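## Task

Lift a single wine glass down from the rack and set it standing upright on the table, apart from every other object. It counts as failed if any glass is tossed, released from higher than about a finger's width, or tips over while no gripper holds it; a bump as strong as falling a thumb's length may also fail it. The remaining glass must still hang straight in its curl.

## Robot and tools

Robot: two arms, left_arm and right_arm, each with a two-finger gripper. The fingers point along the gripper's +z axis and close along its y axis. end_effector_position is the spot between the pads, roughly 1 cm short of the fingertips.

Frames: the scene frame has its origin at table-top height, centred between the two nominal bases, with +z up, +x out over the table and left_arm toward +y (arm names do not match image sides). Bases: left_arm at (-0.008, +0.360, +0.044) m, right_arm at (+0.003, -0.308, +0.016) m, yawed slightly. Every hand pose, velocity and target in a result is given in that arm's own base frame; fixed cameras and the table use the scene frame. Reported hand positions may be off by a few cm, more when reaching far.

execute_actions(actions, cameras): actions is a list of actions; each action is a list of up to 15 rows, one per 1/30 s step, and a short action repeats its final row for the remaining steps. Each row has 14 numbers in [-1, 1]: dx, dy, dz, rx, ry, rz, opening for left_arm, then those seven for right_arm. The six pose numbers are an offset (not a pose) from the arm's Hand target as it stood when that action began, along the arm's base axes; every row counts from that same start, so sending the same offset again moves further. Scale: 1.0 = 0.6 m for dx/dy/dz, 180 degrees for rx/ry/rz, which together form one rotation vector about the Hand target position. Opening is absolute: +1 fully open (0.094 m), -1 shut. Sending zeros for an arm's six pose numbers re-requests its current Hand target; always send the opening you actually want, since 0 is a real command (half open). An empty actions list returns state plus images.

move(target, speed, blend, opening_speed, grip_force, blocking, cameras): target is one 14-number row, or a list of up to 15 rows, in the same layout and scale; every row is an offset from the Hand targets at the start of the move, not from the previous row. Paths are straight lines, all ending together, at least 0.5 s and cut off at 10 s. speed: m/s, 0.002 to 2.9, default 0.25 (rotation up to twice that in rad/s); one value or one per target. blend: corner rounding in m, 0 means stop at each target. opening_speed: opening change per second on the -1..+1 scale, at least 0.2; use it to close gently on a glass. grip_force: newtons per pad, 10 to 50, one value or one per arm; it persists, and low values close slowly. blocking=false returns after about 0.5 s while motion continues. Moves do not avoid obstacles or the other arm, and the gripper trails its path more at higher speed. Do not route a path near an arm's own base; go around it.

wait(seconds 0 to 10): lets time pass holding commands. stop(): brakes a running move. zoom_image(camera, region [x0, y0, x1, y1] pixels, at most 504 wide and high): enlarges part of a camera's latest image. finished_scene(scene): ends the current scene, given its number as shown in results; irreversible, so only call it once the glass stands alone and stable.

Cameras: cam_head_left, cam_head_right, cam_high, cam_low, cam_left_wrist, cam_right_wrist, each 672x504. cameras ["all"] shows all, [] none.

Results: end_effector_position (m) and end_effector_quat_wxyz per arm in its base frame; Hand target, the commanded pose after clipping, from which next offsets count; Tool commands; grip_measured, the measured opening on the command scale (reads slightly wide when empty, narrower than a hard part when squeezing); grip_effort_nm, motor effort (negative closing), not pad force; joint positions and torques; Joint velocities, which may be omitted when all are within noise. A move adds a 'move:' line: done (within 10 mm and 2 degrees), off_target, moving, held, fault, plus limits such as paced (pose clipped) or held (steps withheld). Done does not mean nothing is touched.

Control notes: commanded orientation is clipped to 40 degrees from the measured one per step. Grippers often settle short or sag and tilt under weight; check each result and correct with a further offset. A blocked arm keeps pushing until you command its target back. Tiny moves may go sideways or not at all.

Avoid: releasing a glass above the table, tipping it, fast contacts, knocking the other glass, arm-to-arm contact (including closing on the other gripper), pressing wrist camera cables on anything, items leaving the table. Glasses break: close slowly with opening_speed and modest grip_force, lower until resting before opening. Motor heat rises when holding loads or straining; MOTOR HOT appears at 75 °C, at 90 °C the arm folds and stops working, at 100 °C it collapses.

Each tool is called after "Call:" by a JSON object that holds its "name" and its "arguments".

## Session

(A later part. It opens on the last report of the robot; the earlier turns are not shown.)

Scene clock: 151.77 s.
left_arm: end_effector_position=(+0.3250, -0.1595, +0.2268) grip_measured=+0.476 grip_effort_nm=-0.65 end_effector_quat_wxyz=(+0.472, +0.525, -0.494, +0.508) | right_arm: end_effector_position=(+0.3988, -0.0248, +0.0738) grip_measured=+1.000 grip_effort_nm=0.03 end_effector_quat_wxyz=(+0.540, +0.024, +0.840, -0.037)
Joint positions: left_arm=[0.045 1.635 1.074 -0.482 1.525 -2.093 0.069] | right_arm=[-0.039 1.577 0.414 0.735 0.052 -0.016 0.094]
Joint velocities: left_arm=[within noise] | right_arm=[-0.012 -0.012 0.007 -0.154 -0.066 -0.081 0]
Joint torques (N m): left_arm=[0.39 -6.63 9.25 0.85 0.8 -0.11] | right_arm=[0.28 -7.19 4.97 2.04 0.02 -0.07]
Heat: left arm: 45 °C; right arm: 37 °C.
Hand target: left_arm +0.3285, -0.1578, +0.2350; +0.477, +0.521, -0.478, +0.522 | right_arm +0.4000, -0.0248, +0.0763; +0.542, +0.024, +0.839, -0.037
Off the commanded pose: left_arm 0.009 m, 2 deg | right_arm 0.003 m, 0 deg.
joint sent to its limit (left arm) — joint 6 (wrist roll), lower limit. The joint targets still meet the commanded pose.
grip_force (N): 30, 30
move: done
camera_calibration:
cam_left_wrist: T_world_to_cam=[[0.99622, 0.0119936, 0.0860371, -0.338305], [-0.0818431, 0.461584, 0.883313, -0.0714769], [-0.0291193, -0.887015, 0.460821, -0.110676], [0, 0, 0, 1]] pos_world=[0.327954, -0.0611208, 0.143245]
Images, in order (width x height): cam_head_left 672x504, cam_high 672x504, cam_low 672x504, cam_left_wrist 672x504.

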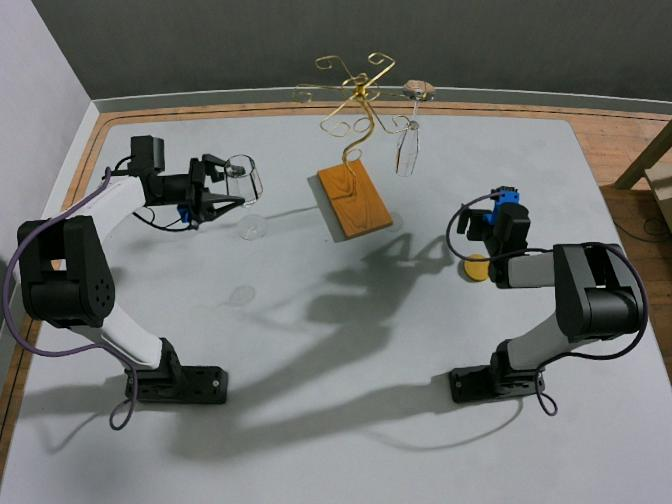

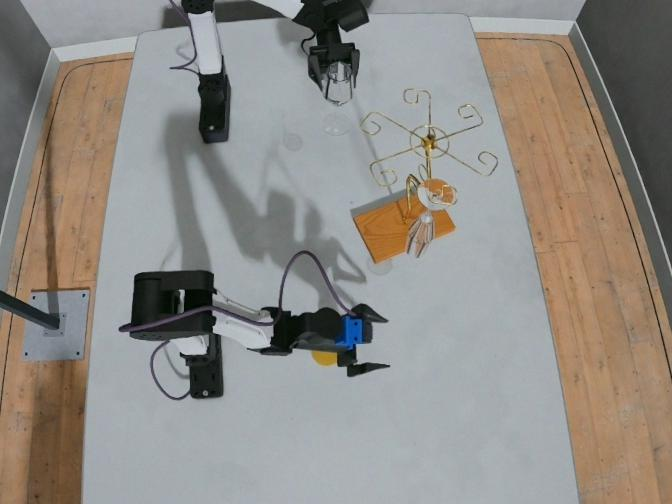

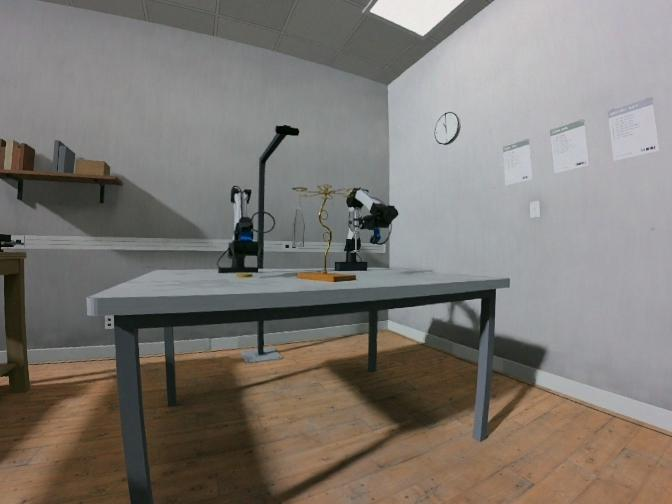

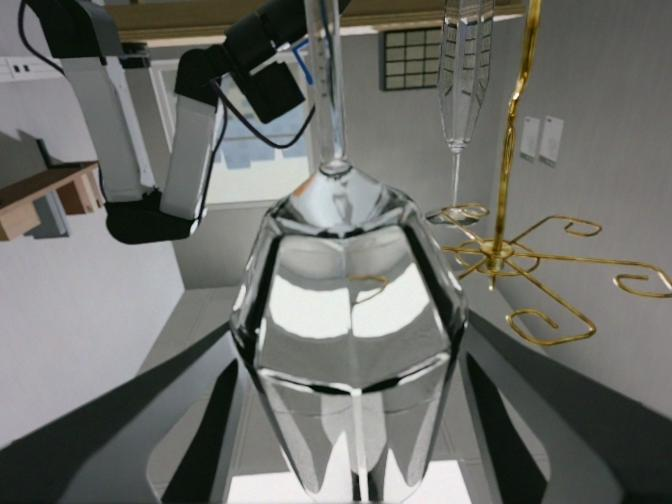

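Call:
{"name": "zoom_image", "arguments": {"camera": "cam_head_left", "region": [90, 110, 290, 310]}}

Call:
{"name": "zoom_image", "arguments": {"camera": "cam_low", "region": [290, 160, 430, 300]}}

Call:
{"name": "zoom_image", "arguments": {"camera": "cam_high", "region": [230, 0, 430, 160]}}

Scaled by 2.520 from the camera's 672x504 image, which has a finer 960x720 frame.

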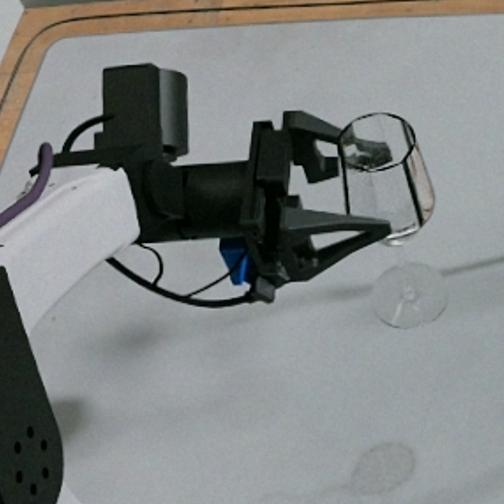

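Scaled by 3.600 from the camera's 672x504 image, which has a finer 960x720 frame.

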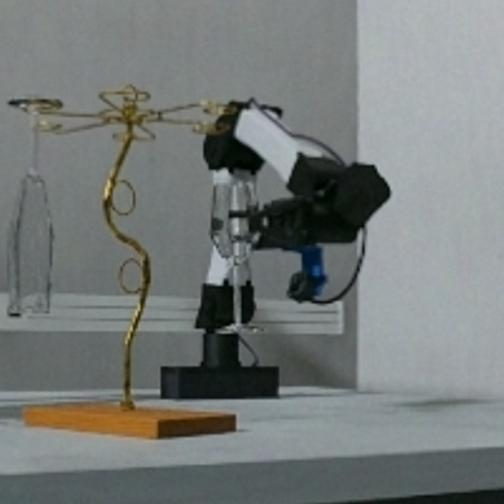

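Scaled by 2.520 from the camera's 672x504 image, which has a finer 960x720 frame.

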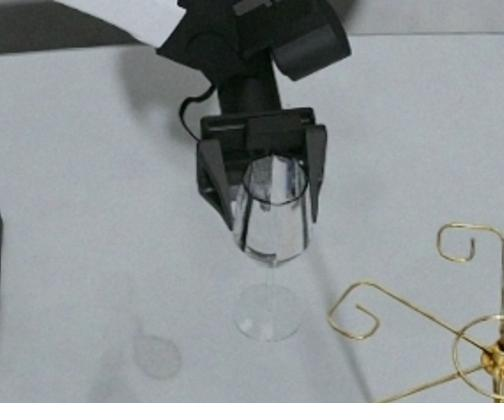

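Call:
{"name": "move", "arguments": {"target": [0, 0, -0.1833, 0, 0, 0, 0.25, 0, 0, 0, 0, 0, 0, 1.0], "speed": 0.1, "cameras": ["cam_left_wrist", "cam_head_left", "cam_high", "cam_low"]}}

Call:
{"name": "zoom_image", "arguments": {"camera": "cam_low", "region": [320, 190, 420, 290]}}

Call:
{"name": "zoom_image", "arguments": {"camera": "cam_head_left", "region": [150, 130, 310, 290]}}

Scene clock: 157.70 s.
left_arm: end_effector_position=(+0.3313, -0.1592, +0.1228) grip_measured=+0.476 grip_effort_nm=-0.65 end_effector_quat_wxyz=(+0.470, +0.523, -0.497, +0.509) | right_arm: end_effector_position=(+0.3988, -0.0248, +0.0738) grip_measured=+1.000 grip_effort_nm=0.03 end_effector_quat_wxyz=(+0.540, +0.024, +0.840, -0.037)
Joint positions: left_arm=[0.045 1.877 0.899 -0.116 1.525 -2.034 0.069] | right_arm=[-0.039 1.577 0.414 0.735 0.052 -0.016 0.094]
Joint torques (N m): left_arm=[0.43 -8.64 4.52 1.01 0.84 -0.14] | right_arm=[0.32 -7.15 4.94 2.04 -0.02 -0.07]
Heat: left arm: 44 °C; right arm: 37 °C.
Hand target: left_arm +0.3285, -0.1577, +0.1251; +0.477, +0.521, -0.478, +0.522 | right_arm +0.4000, -0.0248, +0.0763; +0.542, +0.024, +0.839, -0.037
Off the commanded pose: left_arm 0.004 m, 3 deg | right_arm 0.003 m, 0 deg.
grip_force (N): 30, 30
move: off_target (left_arm)
camera_calibration:
cam_left_wrist: T_world_to_cam=[[0.9955, 0.00950565, 0.0942848, -0.336774], [-0.0880617, 0.460295, 0.883388, 0.0226473], [-0.0350016, -0.887715, 0.45906, -0.060159], [0, 0, 0, 1]] pos_world=[0.335147, -0.0606273, 0.0393629]
Images, in order (width x height): cam_head_left 672x504, cam_high 672x504, cam_low 672x504, cam_left_wrist 672x504.

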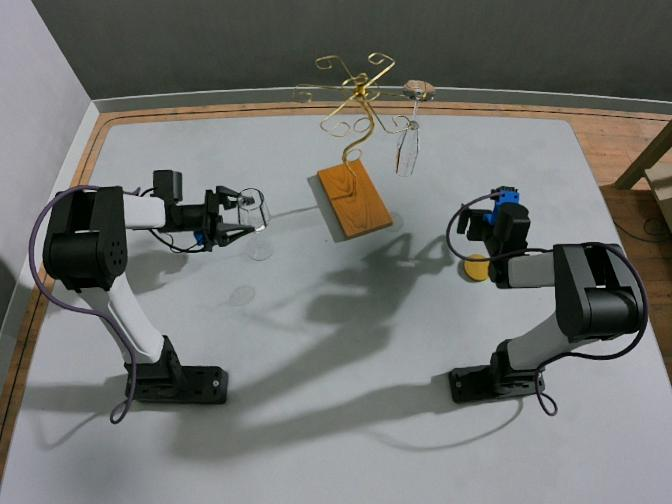

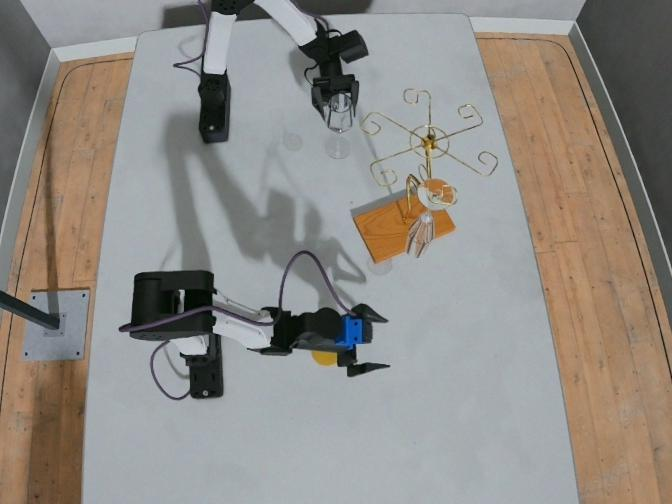

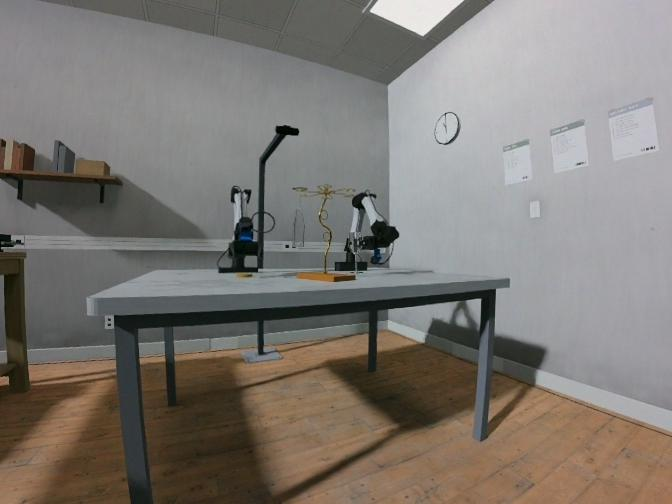

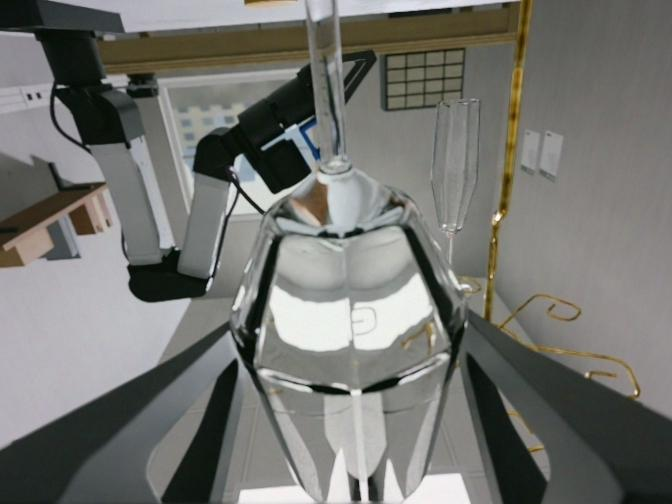

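Scaled by 5.040 from the camera's 672x504 image, which has a finer 960x720 frame.

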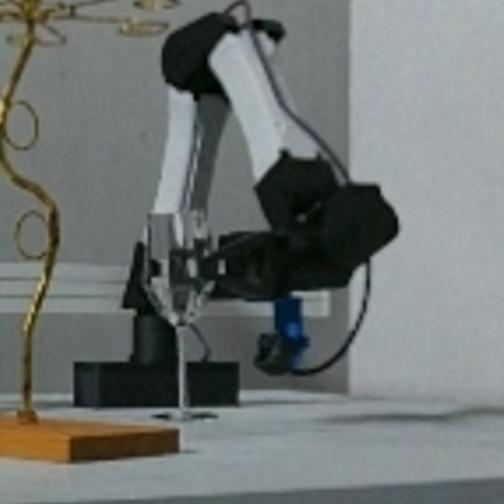

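Scaled by 3.150 from the camera's 672x504 image, which has a finer 960x720 frame.

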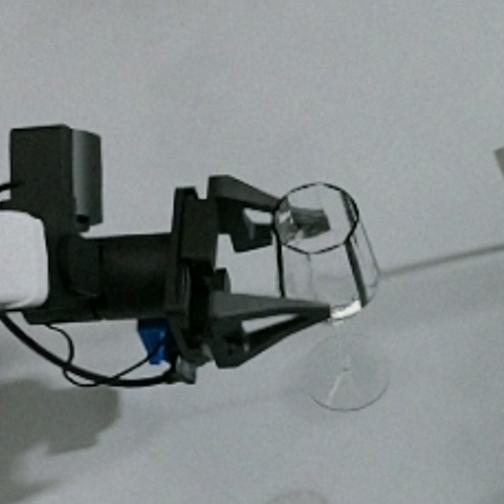

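Call:
{"name": "move", "arguments": {"target": [0, 0, -0.05, 0, 0, 0, 0.25, 0, 0, 0, 0, 0, 0, 1.0], "speed": 0.008, "blocking": false}}

Call:
{"name": "wait", "arguments": {"seconds": 0.5}}

Call:
{"name": "wait", "arguments": {"seconds": 0.3}}

Scene clock: 160.30 s.
left_arm: end_effector_position=(+0.3315, -0.1592, +0.1229) grip_measured=+0.476 grip_effort_nm=-0.65 end_effector_quat_wxyz=(+0.469, +0.522, -0.497, +0.510) | right_arm: end_effector_position=(+0.3988, -0.0248, +0.0738) grip_measured=+1.000 grip_effort_nm=0.03 end_effector_quat_wxyz=(+0.540, +0.024, +0.840, -0.037)
Joint positions: left_arm=[0.045 1.877 0.899 -0.113 1.525 -2.034 0.069] | right_arm=[-0.039 1.577 0.414 0.735 0.052 -0.016 0.094]
Joint torques (N m): left_arm=[0.4 -7.5 4.29 1.01 0.84 -0.04] | right_arm=[0.25 -7.16 5.05 2.06 0.04 -0.07]
Heat: left arm: 43 °C; right arm: 37 °C.
Hand target: left_arm +0.3284, -0.1574, +0.1211; +0.480, +0.518, -0.488, +0.513 | right_arm +0.4000, -0.0248, +0.0763; +0.542, +0.024, +0.839, -0.037
Tool commands: left_gripper/opening=+0.25 right_gripper/opening=+1.0
Off the commanded pose: left_arm 0.028 m, 3 deg | right_arm 0.003 m, 0 deg.
grip_force (N): 30, 30
move: running

Scene clock: 160.80 s.
left_arm: end_effector_position=(+0.3308, -0.1592, +0.1186) grip_measured=+0.476 grip_effort_nm=-0.65 end_effector_quat_wxyz=(+0.468, +0.522, -0.498, +0.510) | right_arm: end_effector_position=(+0.3988, -0.0248, +0.0738) grip_measured=+1.000 grip_effort_nm=0.03 end_effector_quat_wxyz=(+0.540, +0.024, +0.840, -0.037)
Joint positions: left_arm=[0.045 1.887 0.89 -0.091 1.525 -2.034 0.069] | right_arm=[-0.039 1.577 0.414 0.735 0.052 -0.016 0.094]
Joint torques (N m): left_arm=[0.39 -7.66 4.31 0.97 0.84 -0.14] | right_arm=[0.31 -7.1 4.86 2.05 0.03 -0.08]
Heat: left arm: 43 °C; right arm: 37 °C.
Hand target: left_arm +0.3284, -0.1575, +0.1171; +0.480, +0.519, -0.486, +0.514 | right_arm +0.4000, -0.0248, +0.0763; +0.542, +0.024, +0.839, -0.037
Tool commands: left_gripper/opening=+0.25 right_gripper/opening=+1.0
Off the commanded pose: left_arm 0.024 m, 3 deg | right_arm 0.003 m, 0 deg.
grip_force (N): 30, 30
earlier move: running
wait: 0.50 s; no rest

Scene clock: 161.10 s.
left_arm: end_effector_position=(+0.3310, -0.1592, +0.1165) grip_measured=+0.476 grip_effort_nm=-0.65 end_effector_quat_wxyz=(+0.467, +0.521, -0.499, +0.511) | right_arm: end_effector_position=(+0.3988, -0.0248, +0.0738) grip_measured=+1.000 grip_effort_nm=0.03 end_effector_quat_wxyz=(+0.540, +0.024, +0.840, -0.037)
Joint positions: left_arm=[0.045 1.892 0.885 -0.073 1.525 -2.038 0.069] | right_arm=[-0.039 1.577 0.414 0.735 0.052 -0.016 0.094]
Joint torques (N m): left_arm=[0.42 -7.39 4.59 1 0.83 -0.11] | right_arm=[0.17 -7.1 4.97 2.07 0 -0.05]
Heat: left arm: 43 °C; right arm: 37 °C.
Hand target: left_arm +0.3284, -0.1575, +0.1146; +0.479, +0.519, -0.486, +0.515 | right_arm +0.4000, -0.0248, +0.0763; +0.542, +0.024, +0.839, -0.037
Tool commands: left_gripper/opening=+0.25 right_gripper/opening=+1.0
Off the commanded pose: left_arm 0.022 m, 3 deg | right_arm 0.003 m, 0 deg.
grip_force (N): 30, 30
earlier move: running
wait: 0.30 s; no rest

Call:
{"name": "wait", "arguments": {"seconds": 0.4}}

Call:
{"name": "wait", "arguments": {"seconds": 0.3}}

Scene clock: 161.67 s.
left_arm: end_effector_position=(+0.3307, -0.1593, +0.1150) grip_measured=+0.476 grip_effort_nm=-0.65 end_effector_quat_wxyz=(+0.469, +0.516, -0.499, +0.514) | right_arm: end_effector_position=(+0.3988, -0.0248, +0.0738) grip_measured=+1.000 grip_effort_nm=0.03 end_effector_quat_wxyz=(+0.540, +0.024, +0.840, -0.037)
Joint positions: left_arm=[0.045 1.901 0.873 -0.022 1.536 -2.062 0.069] | right_arm=[-0.039 1.577 0.414 0.735 0.052 -0.016 0.094]
Joint torques (N m): left_arm=[0.42 -7.35 4.16 0.98 0.69 -0.16] | right_arm=[0.25 -7.08 5.03 2.05 0.01 -0.08]
Heat: left arm: 43 °C; right arm: 37 °C.
Hand target: left_arm +0.3284, -0.1576, +0.1102; +0.479, +0.519, -0.484, +0.517 | right_arm +0.4000, -0.0248, +0.0763; +0.542, +0.024, +0.839, -0.037
Tool commands: left_gripper/opening=+0.25 right_gripper/opening=+1.0
Off the commanded pose: left_arm 0.020 m, 3 deg | right_arm 0.003 m, 0 deg.
grip_force (N): 30, 30
earlier move: running
wait: 0.40 s; no rest

Scene clock: 161.97 s.
left_arm: end_effector_position=(+0.3304, -0.1593, +0.1145) grip_measured=+0.476 grip_effort_nm=-0.65 end_effector_quat_wxyz=(+0.471, +0.512, -0.499, +0.516) | right_arm: end_effector_position=(+0.3988, -0.0248, +0.0738) grip_measured=+1.000 grip_effort_nm=0.03 end_effector_quat_wxyz=(+0.540, +0.024, +0.840, -0.037)
Joint positions: left_arm=[0.045 1.905 0.866 0.009 1.544 -2.078 0.069] | right_arm=[-0.039 1.577 0.414 0.735 0.052 -0.016 0.094]
Joint torques (N m): left_arm=[0.39 -6.99 4.29 1.05 0.57 -0.12] | right_arm=[0.25 -7.05 5.05 2.03 0.03 -0.07]
Heat: left arm: 43 °C; right arm: 37 °C.
Hand target: left_arm +0.3284, -0.1576, +0.1077; +0.478, +0.520, -0.483, +0.517 | right_arm +0.4000, -0.0248, +0.0763; +0.542, +0.024, +0.839, -0.037
Tool commands: left_gripper/opening=+0.25 right_gripper/opening=+1.0
Off the commanded pose: left_arm 0.020 m, 3 deg | right_arm 0.003 m, 0 deg.
grip_force (N): 30, 30
earlier move: running
wait: 0.30 s; no rest

Call:
{"name": "stop", "arguments": {"cameras": ["cam_low", "cam_head_left", "cam_high", "cam_left_wrist"]}}

Call:
{"name": "zoom_image", "arguments": {"camera": "cam_low", "region": [320, 200, 400, 280]}}

Call:
{"name": "zoom_image", "arguments": {"camera": "cam_head_left", "region": [200, 170, 310, 280]}}

Scene clock: 162.70 s.
left_arm: end_effector_position=(+0.3300, -0.1594, +0.1139) grip_measured=+0.476 grip_effort_nm=-0.65 end_effector_quat_wxyz=(+0.474, +0.505, -0.500, +0.520) | right_arm: end_effector_position=(+0.3988, -0.0248, +0.0738) grip_measured=+1.000 grip_effort_nm=0.03 end_effector_quat_wxyz=(+0.540, +0.024, +0.840, -0.037)
Joint positions: left_arm=[0.045 1.915 0.859 0.05 1.559 -2.095 0.069] | right_arm=[-0.039 1.577 0.414 0.735 0.052 -0.016 0.094]
Joint velocities: within noise
Joint torques (N m): left_arm=[0.43 -6.82 3.59 1.06 0.44 -0.12] | right_arm=[0.23 -7.17 4.96 2.08 0.01 -0.06]
Heat: left arm: 43 °C; right arm: 37 °C.
Hand target: left_arm +0.3285, -0.1576, +0.1037; +0.478, +0.520, -0.482, +0.519 (not the last commanded pose) | right_arm +0.4000, -0.0248, +0.0763; +0.542, +0.024, +0.839, -0.037
Tool commands: left_gripper/opening=+0.25 right_gripper/opening=+1.0
Off the commanded pose: left_arm 0.019 m, 3 deg | right_arm 0.003 m, 0 deg.
joint sent to its limit (left arm) — joint 6 (wrist roll), lower limit.
grip_force (N): 30, 30
earlier move: stopped
camera_calibration:
cam_left_wrist: T_world_to_cam=[[0.992657, -0.00266621, 0.120938, -0.338679], [-0.104318, 0.487297, 0.866983, 0.0420161], [-0.0612441, -0.873232, 0.483441, -0.0481624], [0, 0, 0, 1]] pos_world=[0.337626, -0.0634342, 0.0278155]
Images, in order (width x height): cam_head_left 672x504, cam_high 672x504, cam_low 672x504, cam_left_wrist 672x504.

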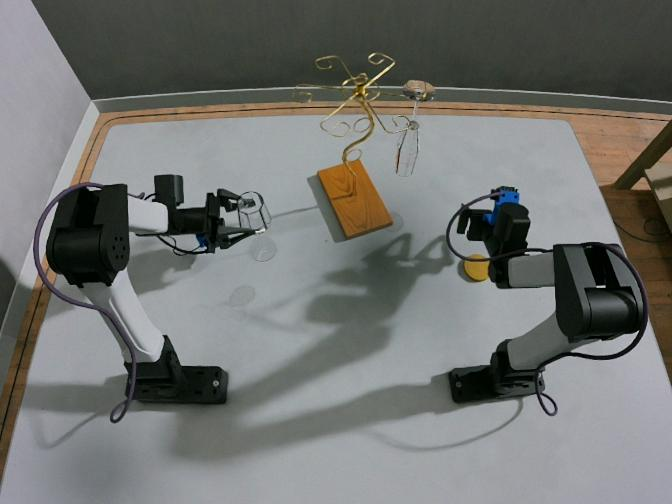

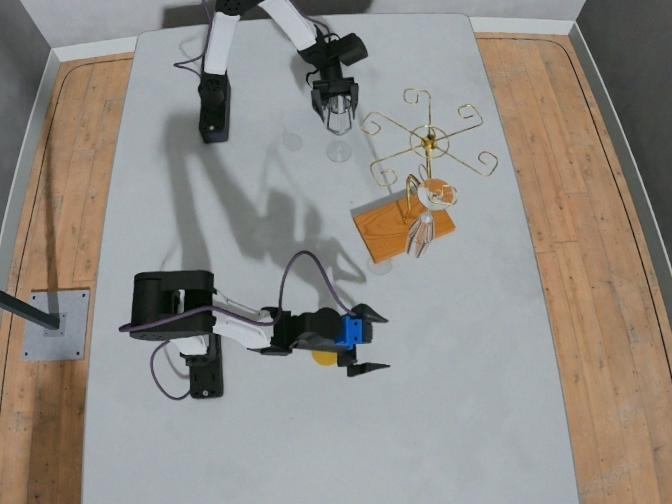

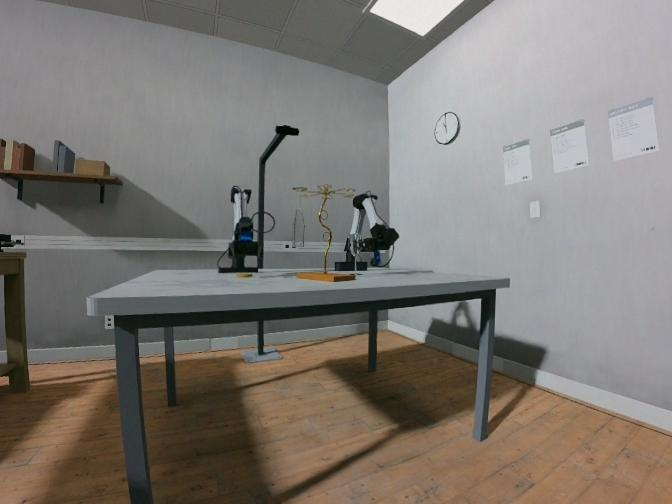

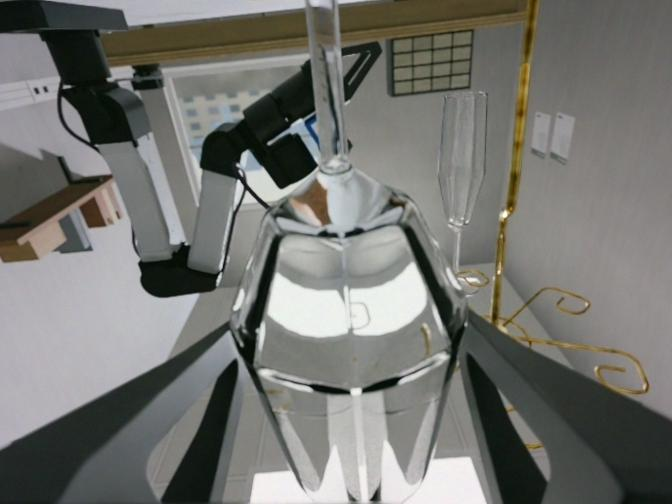

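Scaled by 6.300 from the camera's 672x504 image, which has a finer 960x720 frame.

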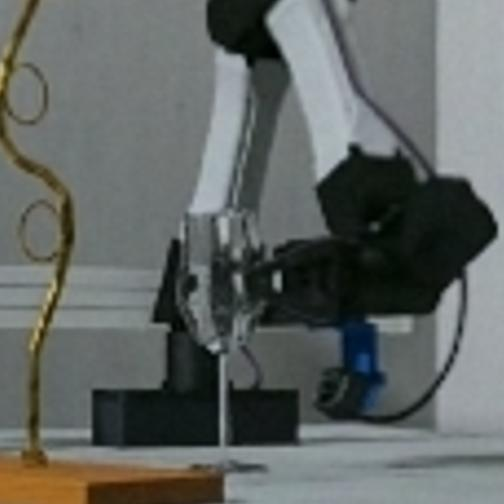

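Scaled by 4.582 from the camera's 672x504 image, which has a finer 960x720 frame.

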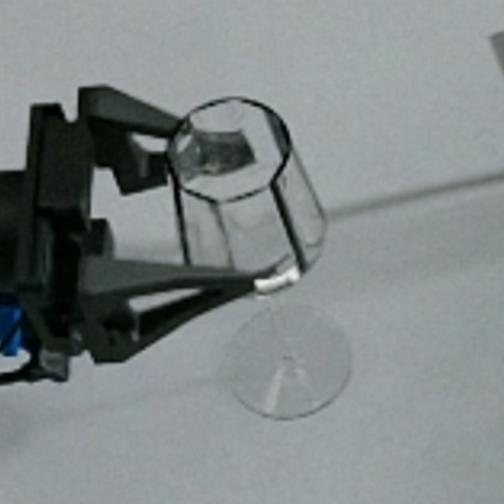

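Call:
{"name": "move", "arguments": {"target": [0, 0, 0.0238, 0.0083, 0.0222, 0, 0.25, 0, 0, 0, 0, 0, 0, 1.0], "speed": 0.03, "cameras": ["cam_low", "cam_head_left"]}}

Call:
{"name": "zoom_image", "arguments": {"camera": "cam_low", "region": [320, 200, 400, 280]}}

Scene clock: 169.57 s.
left_arm: end_effector_position=(+0.3245, -0.1596, +0.1148) grip_measured=+0.476 grip_effort_nm=-0.65 end_effector_quat_wxyz=(+0.496, +0.528, -0.477, +0.497) | right_arm: end_effector_position=(+0.3988, -0.0248, +0.0738) grip_measured=+1.000 grip_effort_nm=0.03 end_effector_quat_wxyz=(+0.540, +0.024, +0.840, -0.037)
Joint positions: left_arm=[0.045 1.901 0.867 -0.069 1.555 -2.088 0.069] | right_arm=[-0.039 1.577 0.414 0.735 0.052 -0.016 0.094]
Joint torques (N m): left_arm=[0.31 -10.69 6.28 0.54 0.28 -0.21] | right_arm=[0.18 -7.13 5.01 2.07 0.04 -0.06]
Heat: left arm: 42 °C; right arm: 37 °C.
Hand target: left_arm +0.3284, -0.1576, +0.1179; +0.488, +0.544, -0.471, +0.494 | right_arm +0.4000, -0.0248, +0.0763; +0.542, +0.024, +0.839, -0.037
Off the commanded pose: left_arm 0.006 m, 2 deg | right_arm 0.003 m, 0 deg.
joint sent to its limit (left arm) — joint 6 (wrist roll), lower limit. The joint targets still meet the commanded pose.
grip_force (N): 30, 30
move: done
Images, in order (width x height): cam_head_left 672x504, cam_low 672x504.

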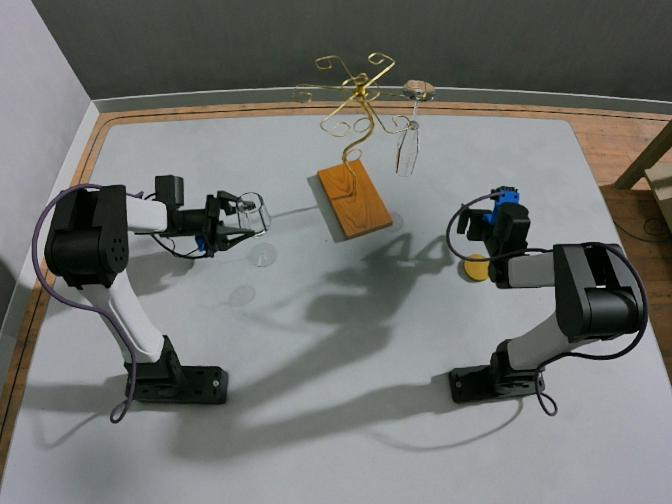

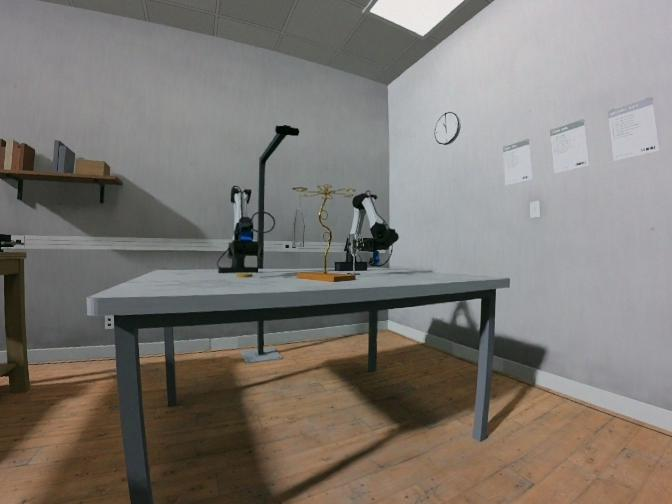

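Scaled by 6.300 from the camera's 672x504 image, which has a finer 960x720 frame.

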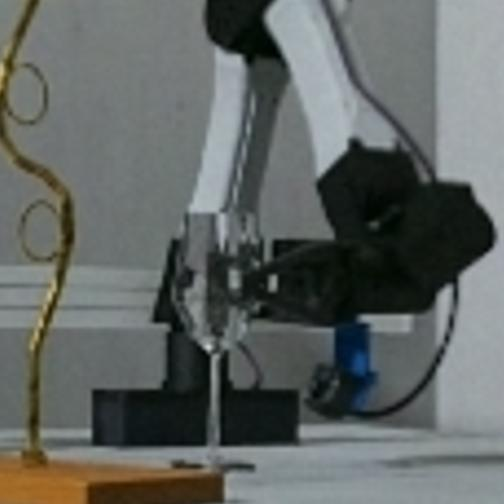

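Call:
{"name": "move", "arguments": {"target": [0, 0, 0.01, 0.0111, -0.025, 0, 0.25, 0, 0, 0, 0, 0, 0, 1.0], "speed": 0.03}}

Scene clock: 172.87 s.
left_arm: end_effector_position=(+0.3288, -0.1590, +0.1161) grip_measured=+0.476 grip_effort_nm=-0.65 end_effector_quat_wxyz=(+0.467, +0.537, -0.493, +0.501) | right_arm: end_effector_position=(+0.3988, -0.0248, +0.0738) grip_measured=+1.000 grip_effort_nm=0.03 end_effector_quat_wxyz=(+0.540, +0.024, +0.840, -0.037)
Joint positions: left_arm=[0.045 1.869 0.867 -0.071 1.501 -2.077 0.069] | right_arm=[-0.039 1.577 0.414 0.735 0.052 -0.016 0.094]
Joint torques (N m): left_arm=[0.16 -11.44 5.27 0.82 0.52 0.04] | right_arm=[0.25 -7.08 4.92 2.06 0.01 -0.09]
Heat: left arm: 42 °C; right arm: 37 °C.
Hand target: left_arm +0.3285, -0.1576, +0.1240; +0.459, +0.533, -0.499, +0.507 | right_arm +0.4000, -0.0248, +0.0763; +0.542, +0.024, +0.839, -0.037
Off the commanded pose: left_arm 0.008 m, 1 deg | right_arm 0.003 m, 0 deg.
grip_force (N): 30, 30
move: done

Call:
{"name": "move", "arguments": {"target": [0, 0, -0.03, 0, 0, 0, 0.25, 0, 0, 0, 0, 0, 0, 1.0], "speed": 0.008, "blocking": false}}

Call:
{"name": "wait", "arguments": {"seconds": 0.5}}

Call:
{"name": "wait", "arguments": {"seconds": 0.4}}

Call:
{"name": "wait", "arguments": {"seconds": 0.3}}

Scene clock: 174.23 s.
left_arm: end_effector_position=(+0.3288, -0.1590, +0.1161) grip_measured=+0.476 grip_effort_nm=-0.65 end_effector_quat_wxyz=(+0.466, +0.536, -0.493, +0.502) | right_arm: end_effector_position=(+0.3988, -0.0248, +0.0738) grip_measured=+1.000 grip_effort_nm=0.03 end_effector_quat_wxyz=(+0.540, +0.024, +0.840, -0.037)
Joint positions: left_arm=[0.045 1.869 0.867 -0.071 1.501 -2.075 0.069] | right_arm=[-0.039 1.577 0.414 0.735 0.052 -0.016 0.094]
Joint torques (N m): left_arm=[0.1 -10.32 4.82 0.97 0.53 0.09] | right_arm=[0.31 -7.16 4.98 2.06 0.02 -0.06]
Heat: left arm: 41 °C; right arm: 37 °C.
Hand target: left_arm +0.3285, -0.1577, +0.1200; +0.459, +0.533, -0.498, +0.508 | right_arm +0.4000, -0.0248, +0.0763; +0.542, +0.024, +0.839, -0.037
Tool commands: left_gripper/opening=+0.25 right_gripper/opening=+1.0
Off the commanded pose: left_arm 0.010 m, 1 deg | right_arm 0.003 m, 0 deg.
grip_force (N): 30, 30
move: running

Scene clock: 174.73 s.
left_arm: end_effector_position=(+0.3288, -0.1590, +0.1161) grip_measured=+0.476 grip_effort_nm=-0.65 end_effector_quat_wxyz=(+0.464, +0.534, -0.496, +0.504) | right_arm: end_effector_position=(+0.3988, -0.0248, +0.0738) grip_measured=+1.000 grip_effort_nm=0.03 end_effector_quat_wxyz=(+0.540, +0.024, +0.840, -0.037)
Joint positions: left_arm=[0.045 1.869 0.867 -0.071 1.5 -2.066 0.069] | right_arm=[-0.039 1.577 0.414 0.735 0.052 -0.016 0.094]
Joint torques (N m): left_arm=[0.18 -9.06 4.74 1 0.53 0.09] | right_arm=[0.24 -7.17 4.97 2.05 0 -0.08]
Heat: left arm: 41 °C; right arm: 37 °C.
Hand target: left_arm +0.3285, -0.1577, +0.1160; +0.459, +0.533, -0.498, +0.507 | right_arm +0.4000, -0.0248, +0.0763; +0.542, +0.024, +0.839, -0.037
Tool commands: left_gripper/opening=+0.25 right_gripper/opening=+1.0
Off the commanded pose: left_arm 0.010 m, 1 deg | right_arm 0.003 m, 0 deg.
grip_force (N): 30, 30
earlier move: running
wait: 0.50 s; no rest

Scene clock: 175.13 s.
left_arm: end_effector_position=(+0.3288, -0.1590, +0.1160) grip_measured=+0.476 grip_effort_nm=-0.65 end_effector_quat_wxyz=(+0.461, +0.532, -0.498, +0.506) | right_arm: end_effector_position=(+0.3988, -0.0248, +0.0738) grip_measured=+1.000 grip_effort_nm=0.03 end_effector_quat_wxyz=(+0.540, +0.024, +0.840, -0.037)
Joint positions: left_arm=[0.045 1.869 0.867 -0.071 1.5 -2.057 0.069] | right_arm=[-0.039 1.577 0.414 0.735 0.052 -0.016 0.094]
Joint torques (N m): left_arm=[0.16 -8.08 4.68 1.02 0.54 0.06] | right_arm=[0.39 -7.15 4.98 2.05 0.02 -0.07]
Heat: left arm: 41 °C; right arm: 37 °C.
Hand target: left_arm +0.3285, -0.1577, +0.1128; +0.459, +0.533, -0.498, +0.507 | right_arm +0.4000, -0.0248, +0.0763; +0.542, +0.024, +0.839, -0.037
Tool commands: left_gripper/opening=+0.25 right_gripper/opening=+1.0
Off the commanded pose: left_arm 0.010 m, 0 deg | right_arm 0.003 m, 0 deg.
grip_force (N): 30, 30
earlier move: running
wait: 0.40 s; no rest

Scene clock: 175.43 s.
left_arm: end_effector_position=(+0.3288, -0.1590, +0.1160) grip_measured=+0.476 grip_effort_nm=-0.65 end_effector_quat_wxyz=(+0.460, +0.530, -0.500, +0.507) | right_arm: end_effector_position=(+0.3988, -0.0248, +0.0738) grip_measured=+1.000 grip_effort_nm=0.03 end_effector_quat_wxyz=(+0.540, +0.024, +0.840, -0.037)
Joint positions: left_arm=[0.045 1.869 0.867 -0.071 1.5 -2.051 0.069] | right_arm=[-0.039 1.577 0.414 0.735 0.052 -0.016 0.094]
Joint torques (N m): left_arm=[0.18 -7.35 4.64 1.04 0.53 0.04] | right_arm=[0.27 -7.05 5 2.07 0.02 -0.09]
Heat: left arm: 41 °C; right arm: 37 °C.
Hand target: left_arm +0.3285, -0.1577, +0.1105; +0.459, +0.533, -0.498, +0.507 | right_arm +0.4000, -0.0248, +0.0763; +0.542, +0.024, +0.839, -0.037
Tool commands: left_gripper/opening=+0.25 right_gripper/opening=+1.0
Off the commanded pose: left_arm 0.010 m, 0 deg | right_arm 0.003 m, 0 deg.
grip_force (N): 30, 30
earlier move: running
wait: 0.30 s; no rest

Call:
{"name": "wait", "arguments": {"seconds": 1.0}}

Scene clock: 176.20 s.
left_arm: end_effector_position=(+0.3289, -0.1591, +0.1152) grip_measured=+0.476 grip_effort_nm=-0.65 end_effector_quat_wxyz=(+0.459, +0.525, -0.502, +0.511) | right_arm: end_effector_position=(+0.3988, -0.0248, +0.0738) grip_measured=+1.000 grip_effort_nm=0.03 end_effector_quat_wxyz=(+0.540, +0.024, +0.840, -0.037)
Joint positions: left_arm=[0.045 1.876 0.867 -0.063 1.507 -2.04 0.069] | right_arm=[-0.039 1.577 0.414 0.735 0.052 -0.016 0.094]
Joint torques (N m): left_arm=[0.2 -6.67 4.44 0.95 0.46 0.04] | right_arm=[0.25 -7.17 5.09 2.02 0.03 -0.1]
Heat: left arm: 41 °C; right arm: 37 °C.
Hand target: left_arm +0.3285, -0.1576, +0.1059; +0.459, +0.533, -0.499, +0.507 | right_arm +0.4000, -0.0248, +0.0763; +0.542, +0.024, +0.839, -0.037
Tool commands: left_gripper/opening=+0.25 right_gripper/opening=+1.0
Off the commanded pose: left_arm 0.009 m, 1 deg | right_arm 0.003 m, 0 deg.
grip_force (N): 30, 30
earlier move: done
wait: 0.57 of 1 s (the move ended)

Call:
{"name": "move", "arguments": {"target": [0, 0, -0.01, 0, 0, 0, 0.25, 0, 0, 0, 0, 0, 0, 1.0], "speed": 0.01, "cameras": ["cam_low", "cam_head_left", "cam_left_wrist", "cam_head_right"]}}

Call:
{"name": "zoom_image", "arguments": {"camera": "cam_low", "region": [330, 230, 390, 290]}}

Call:
{"name": "zoom_image", "arguments": {"camera": "cam_head_left", "region": [200, 170, 310, 280]}}

Scene clock: 177.53 s.
left_arm: end_effector_position=(+0.3288, -0.1593, +0.1145) grip_measured=+0.476 grip_effort_nm=-0.65 end_effector_quat_wxyz=(+0.463, +0.516, -0.503, +0.516) | right_arm: end_effector_position=(+0.3988, -0.0248, +0.0738) grip_measured=+1.000 grip_effort_nm=0.03 end_effector_quat_wxyz=(+0.540, +0.024, +0.840, -0.037)
Joint positions: left_arm=[0.045 1.891 0.867 -0.043 1.525 -2.035 0.069] | right_arm=[-0.039 1.577 0.414 0.735 0.052 -0.016 0.094]
Joint torques (N m): left_arm=[0.21 -6.52 3.81 1.02 0.26 0.1] | right_arm=[0.27 -7.13 4.9 2.03 -0.01 -0.09]
Heat: left arm: 41 °C; right arm: 37 °C.
Hand target: left_arm +0.3285, -0.1576, +0.1000; +0.459, +0.533, -0.499, +0.507 | right_arm +0.4000, -0.0248, +0.0763; +0.542, +0.024, +0.839, -0.037
Off the commanded pose: left_arm 0.015 m, 2 deg | right_arm 0.003 m, 0 deg.
grip_force (N): 30, 30
move: off_target (left_arm)
camera_calibration:
cam_left_wrist: T_world_to_cam=[[0.992674, 0.00940698, 0.120461, -0.335573], [-0.111297, 0.459267, 0.881298, 0.0375079], [-0.0470333, -0.888248, 0.45695, -0.0524164], [0, 0, 0, 1]] pos_world=[0.334824, -0.0606282, 0.0313193]
Images, in order (width x height): cam_head_left 672x504, cam_head_right 672x504, cam_low 672x504, cam_left_wrist 672x504.

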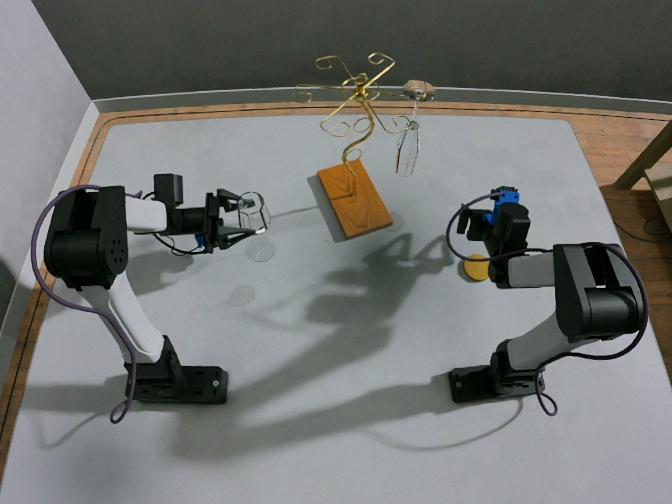

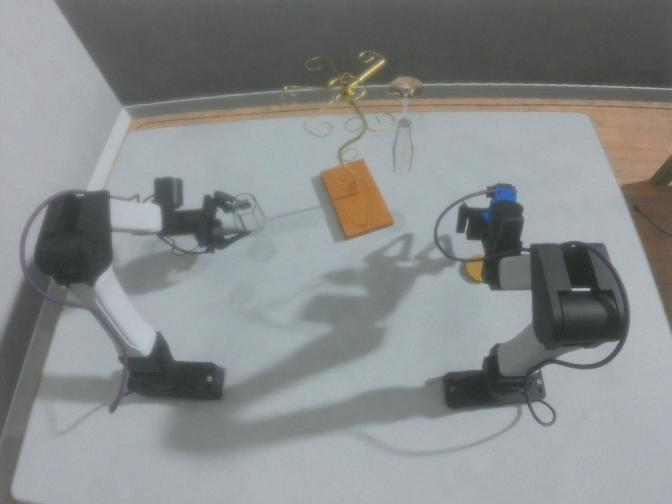

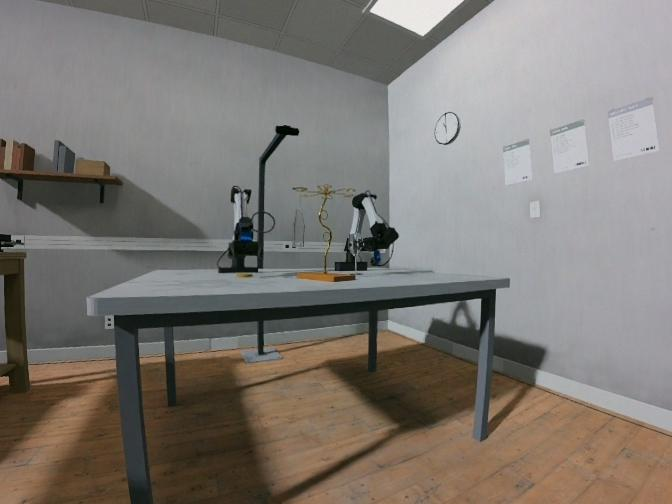

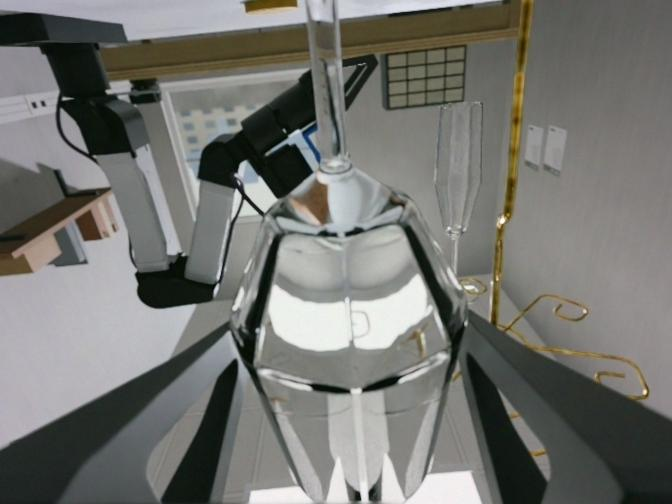

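Scaled by 8.400 from the camera's 672x504 image, which has a finer 960x720 frame.

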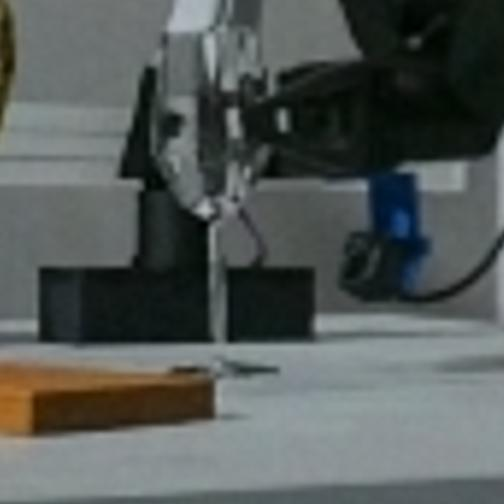

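Scaled by 4.582 from the camera's 672x504 image, which has a finer 960x720 frame.

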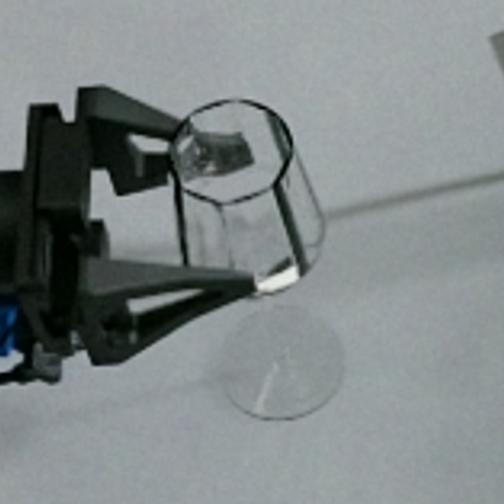

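Call:
{"name": "move", "arguments": {"target": [0.0005, -0.0028, 0.0225, -0.0079, -0.0084, -0.0054, 0.25, 0, 0, 0, 0, 0, 0, 1.0], "speed": 0.03}}

Scene clock: 180.63 s.
left_arm: end_effector_position=(+0.3287, -0.1593, +0.1149) grip_measured=+0.476 grip_effort_nm=-0.65 end_effector_quat_wxyz=(+0.463, +0.515, -0.503, +0.516) | right_arm: end_effector_position=(+0.3988, -0.0248, +0.0738) grip_measured=+1.000 grip_effort_nm=0.03 end_effector_quat_wxyz=(+0.540, +0.024, +0.840, -0.037)
Joint positions: left_arm=[0.045 1.891 0.867 -0.042 1.528 -2.035 0.069] | right_arm=[-0.039 1.577 0.414 0.735 0.052 -0.016 0.094]
Joint torques (N m): left_arm=[-0.17 -8.4 5.07 1.02 0.54 -0.03] | right_arm=[0.24 -7.19 4.88 2.03 0.03 -0.09]
Heat: left arm: 41 °C; right arm: 37 °C.
Hand target: left_arm +0.3288, -0.1593, +0.1135; +0.463, +0.516, -0.503, +0.516 | right_arm +0.4000, -0.0248, +0.0763; +0.542, +0.024, +0.839, -0.037
Off the commanded pose: left_arm 0.001 m, 0 deg | right_arm 0.003 m, 0 deg.
grip_force (N): 30, 30
move: done

Call:
{"name": "move", "arguments": {"target": [0, 0, 0, 0, 0, 0, 1.0, 0, 0, 0, 0, 0, 0, 1.0], "speed": 0.03, "opening_speed": 0.4, "cameras": ["cam_low", "cam_head_left", "cam_left_wrist"]}}

Call:
{"name": "zoom_image", "arguments": {"camera": "cam_low", "region": [320, 200, 400, 280]}}

Call:
{"name": "zoom_image", "arguments": {"camera": "cam_head_left", "region": [200, 170, 310, 280]}}

Scene clock: 184.50 s.
left_arm: end_effector_position=(+0.3291, -0.1593, +0.1151) grip_measured=+0.998 grip_effort_nm=0.09 end_effector_quat_wxyz=(+0.462, +0.514, -0.504, +0.517) | right_arm: end_effector_position=(+0.3988, -0.0248, +0.0738) grip_measured=+1.000 grip_effort_nm=0.03 end_effector_quat_wxyz=(+0.540, +0.024, +0.840, -0.037)
Joint positions: left_arm=[0.045 1.891 0.867 -0.037 1.528 -2.035 0.094] | right_arm=[-0.039 1.577 0.414 0.735 0.052 -0.016 0.094]
Joint torques (N m): left_arm=[-0.2 -8.4 5.03 1.01 0.54 -0.07] | right_arm=[0.25 -7.09 4.97 2.04 0 -0.07]
Heat: left arm: 41 °C; right arm: 37 °C.
Hand target: left_arm +0.3288, -0.1593, +0.1135; +0.463, +0.516, -0.503, +0.516 | right_arm +0.4000, -0.0248, +0.0763; +0.542, +0.024, +0.839, -0.037
Off the commanded pose: left_arm 0.002 m, 0 deg | right_arm 0.003 m, 0 deg.
grip_force (N): 30, 30
move: done
camera_calibration:
cam_left_wrist: T_world_to_cam=[[0.991966, 0.00849115, 0.12622, -0.33651], [-0.115895, 0.460982, 0.879809, 0.0390317], [-0.0507148, -0.887369, 0.458263, -0.0514932], [0, 0, 0, 1]] pos_world=[0.335718, -0.060829, 0.0317314]
Images, in order (width x height): cam_head_left 672x504, cam_low 672x504, cam_left_wrist 672x504.

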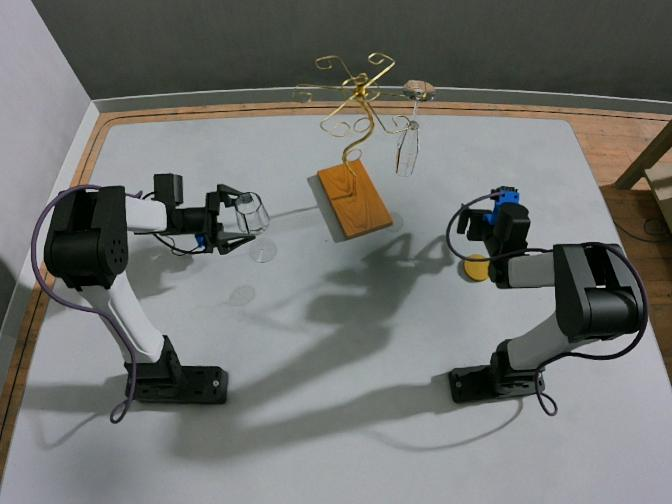

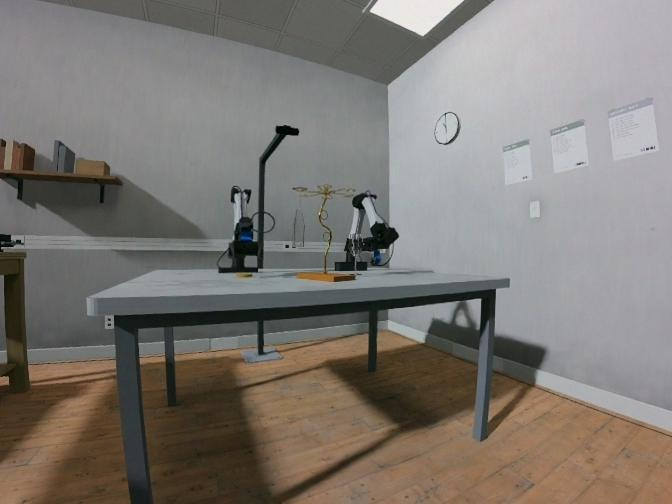

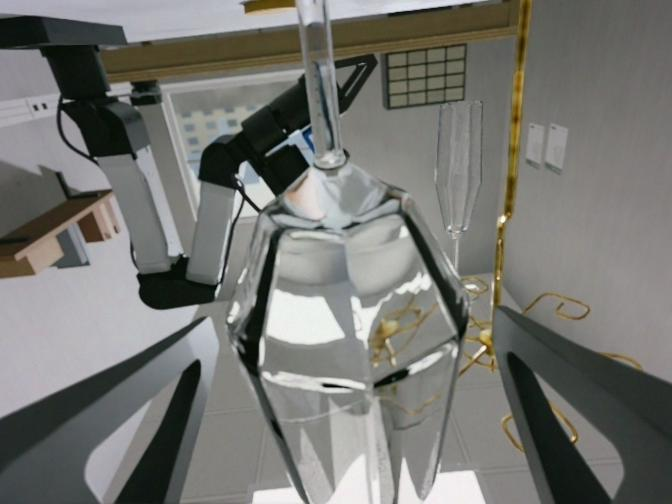

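Scaled by 6.300 from the camera's 672x504 image, which has a finer 960x720 frame.

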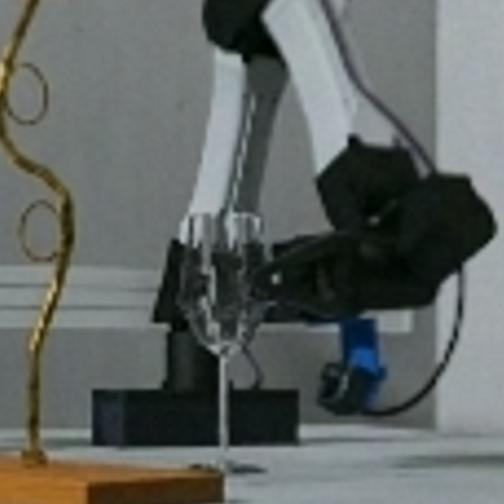

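Scaled by 4.582 from the camera's 672x504 image, which has a finer 960x720 frame.

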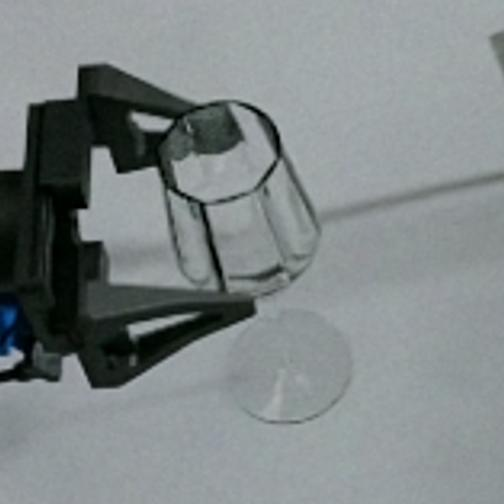

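Call:
{"name": "zoom_image", "arguments": {"camera": "cam_left_wrist", "region": [180, 200, 530, 504]}}

Scaled by 1.440 from the camera's 672x504 image, which has a finer 960x720 frame.

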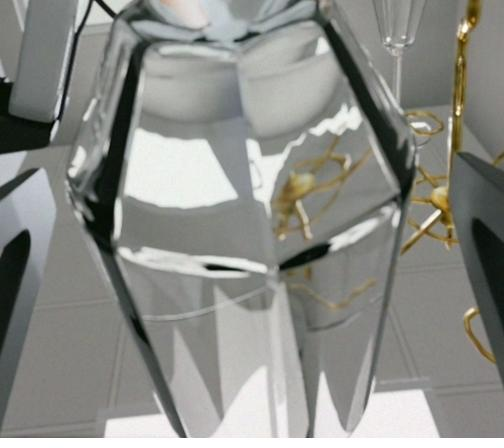

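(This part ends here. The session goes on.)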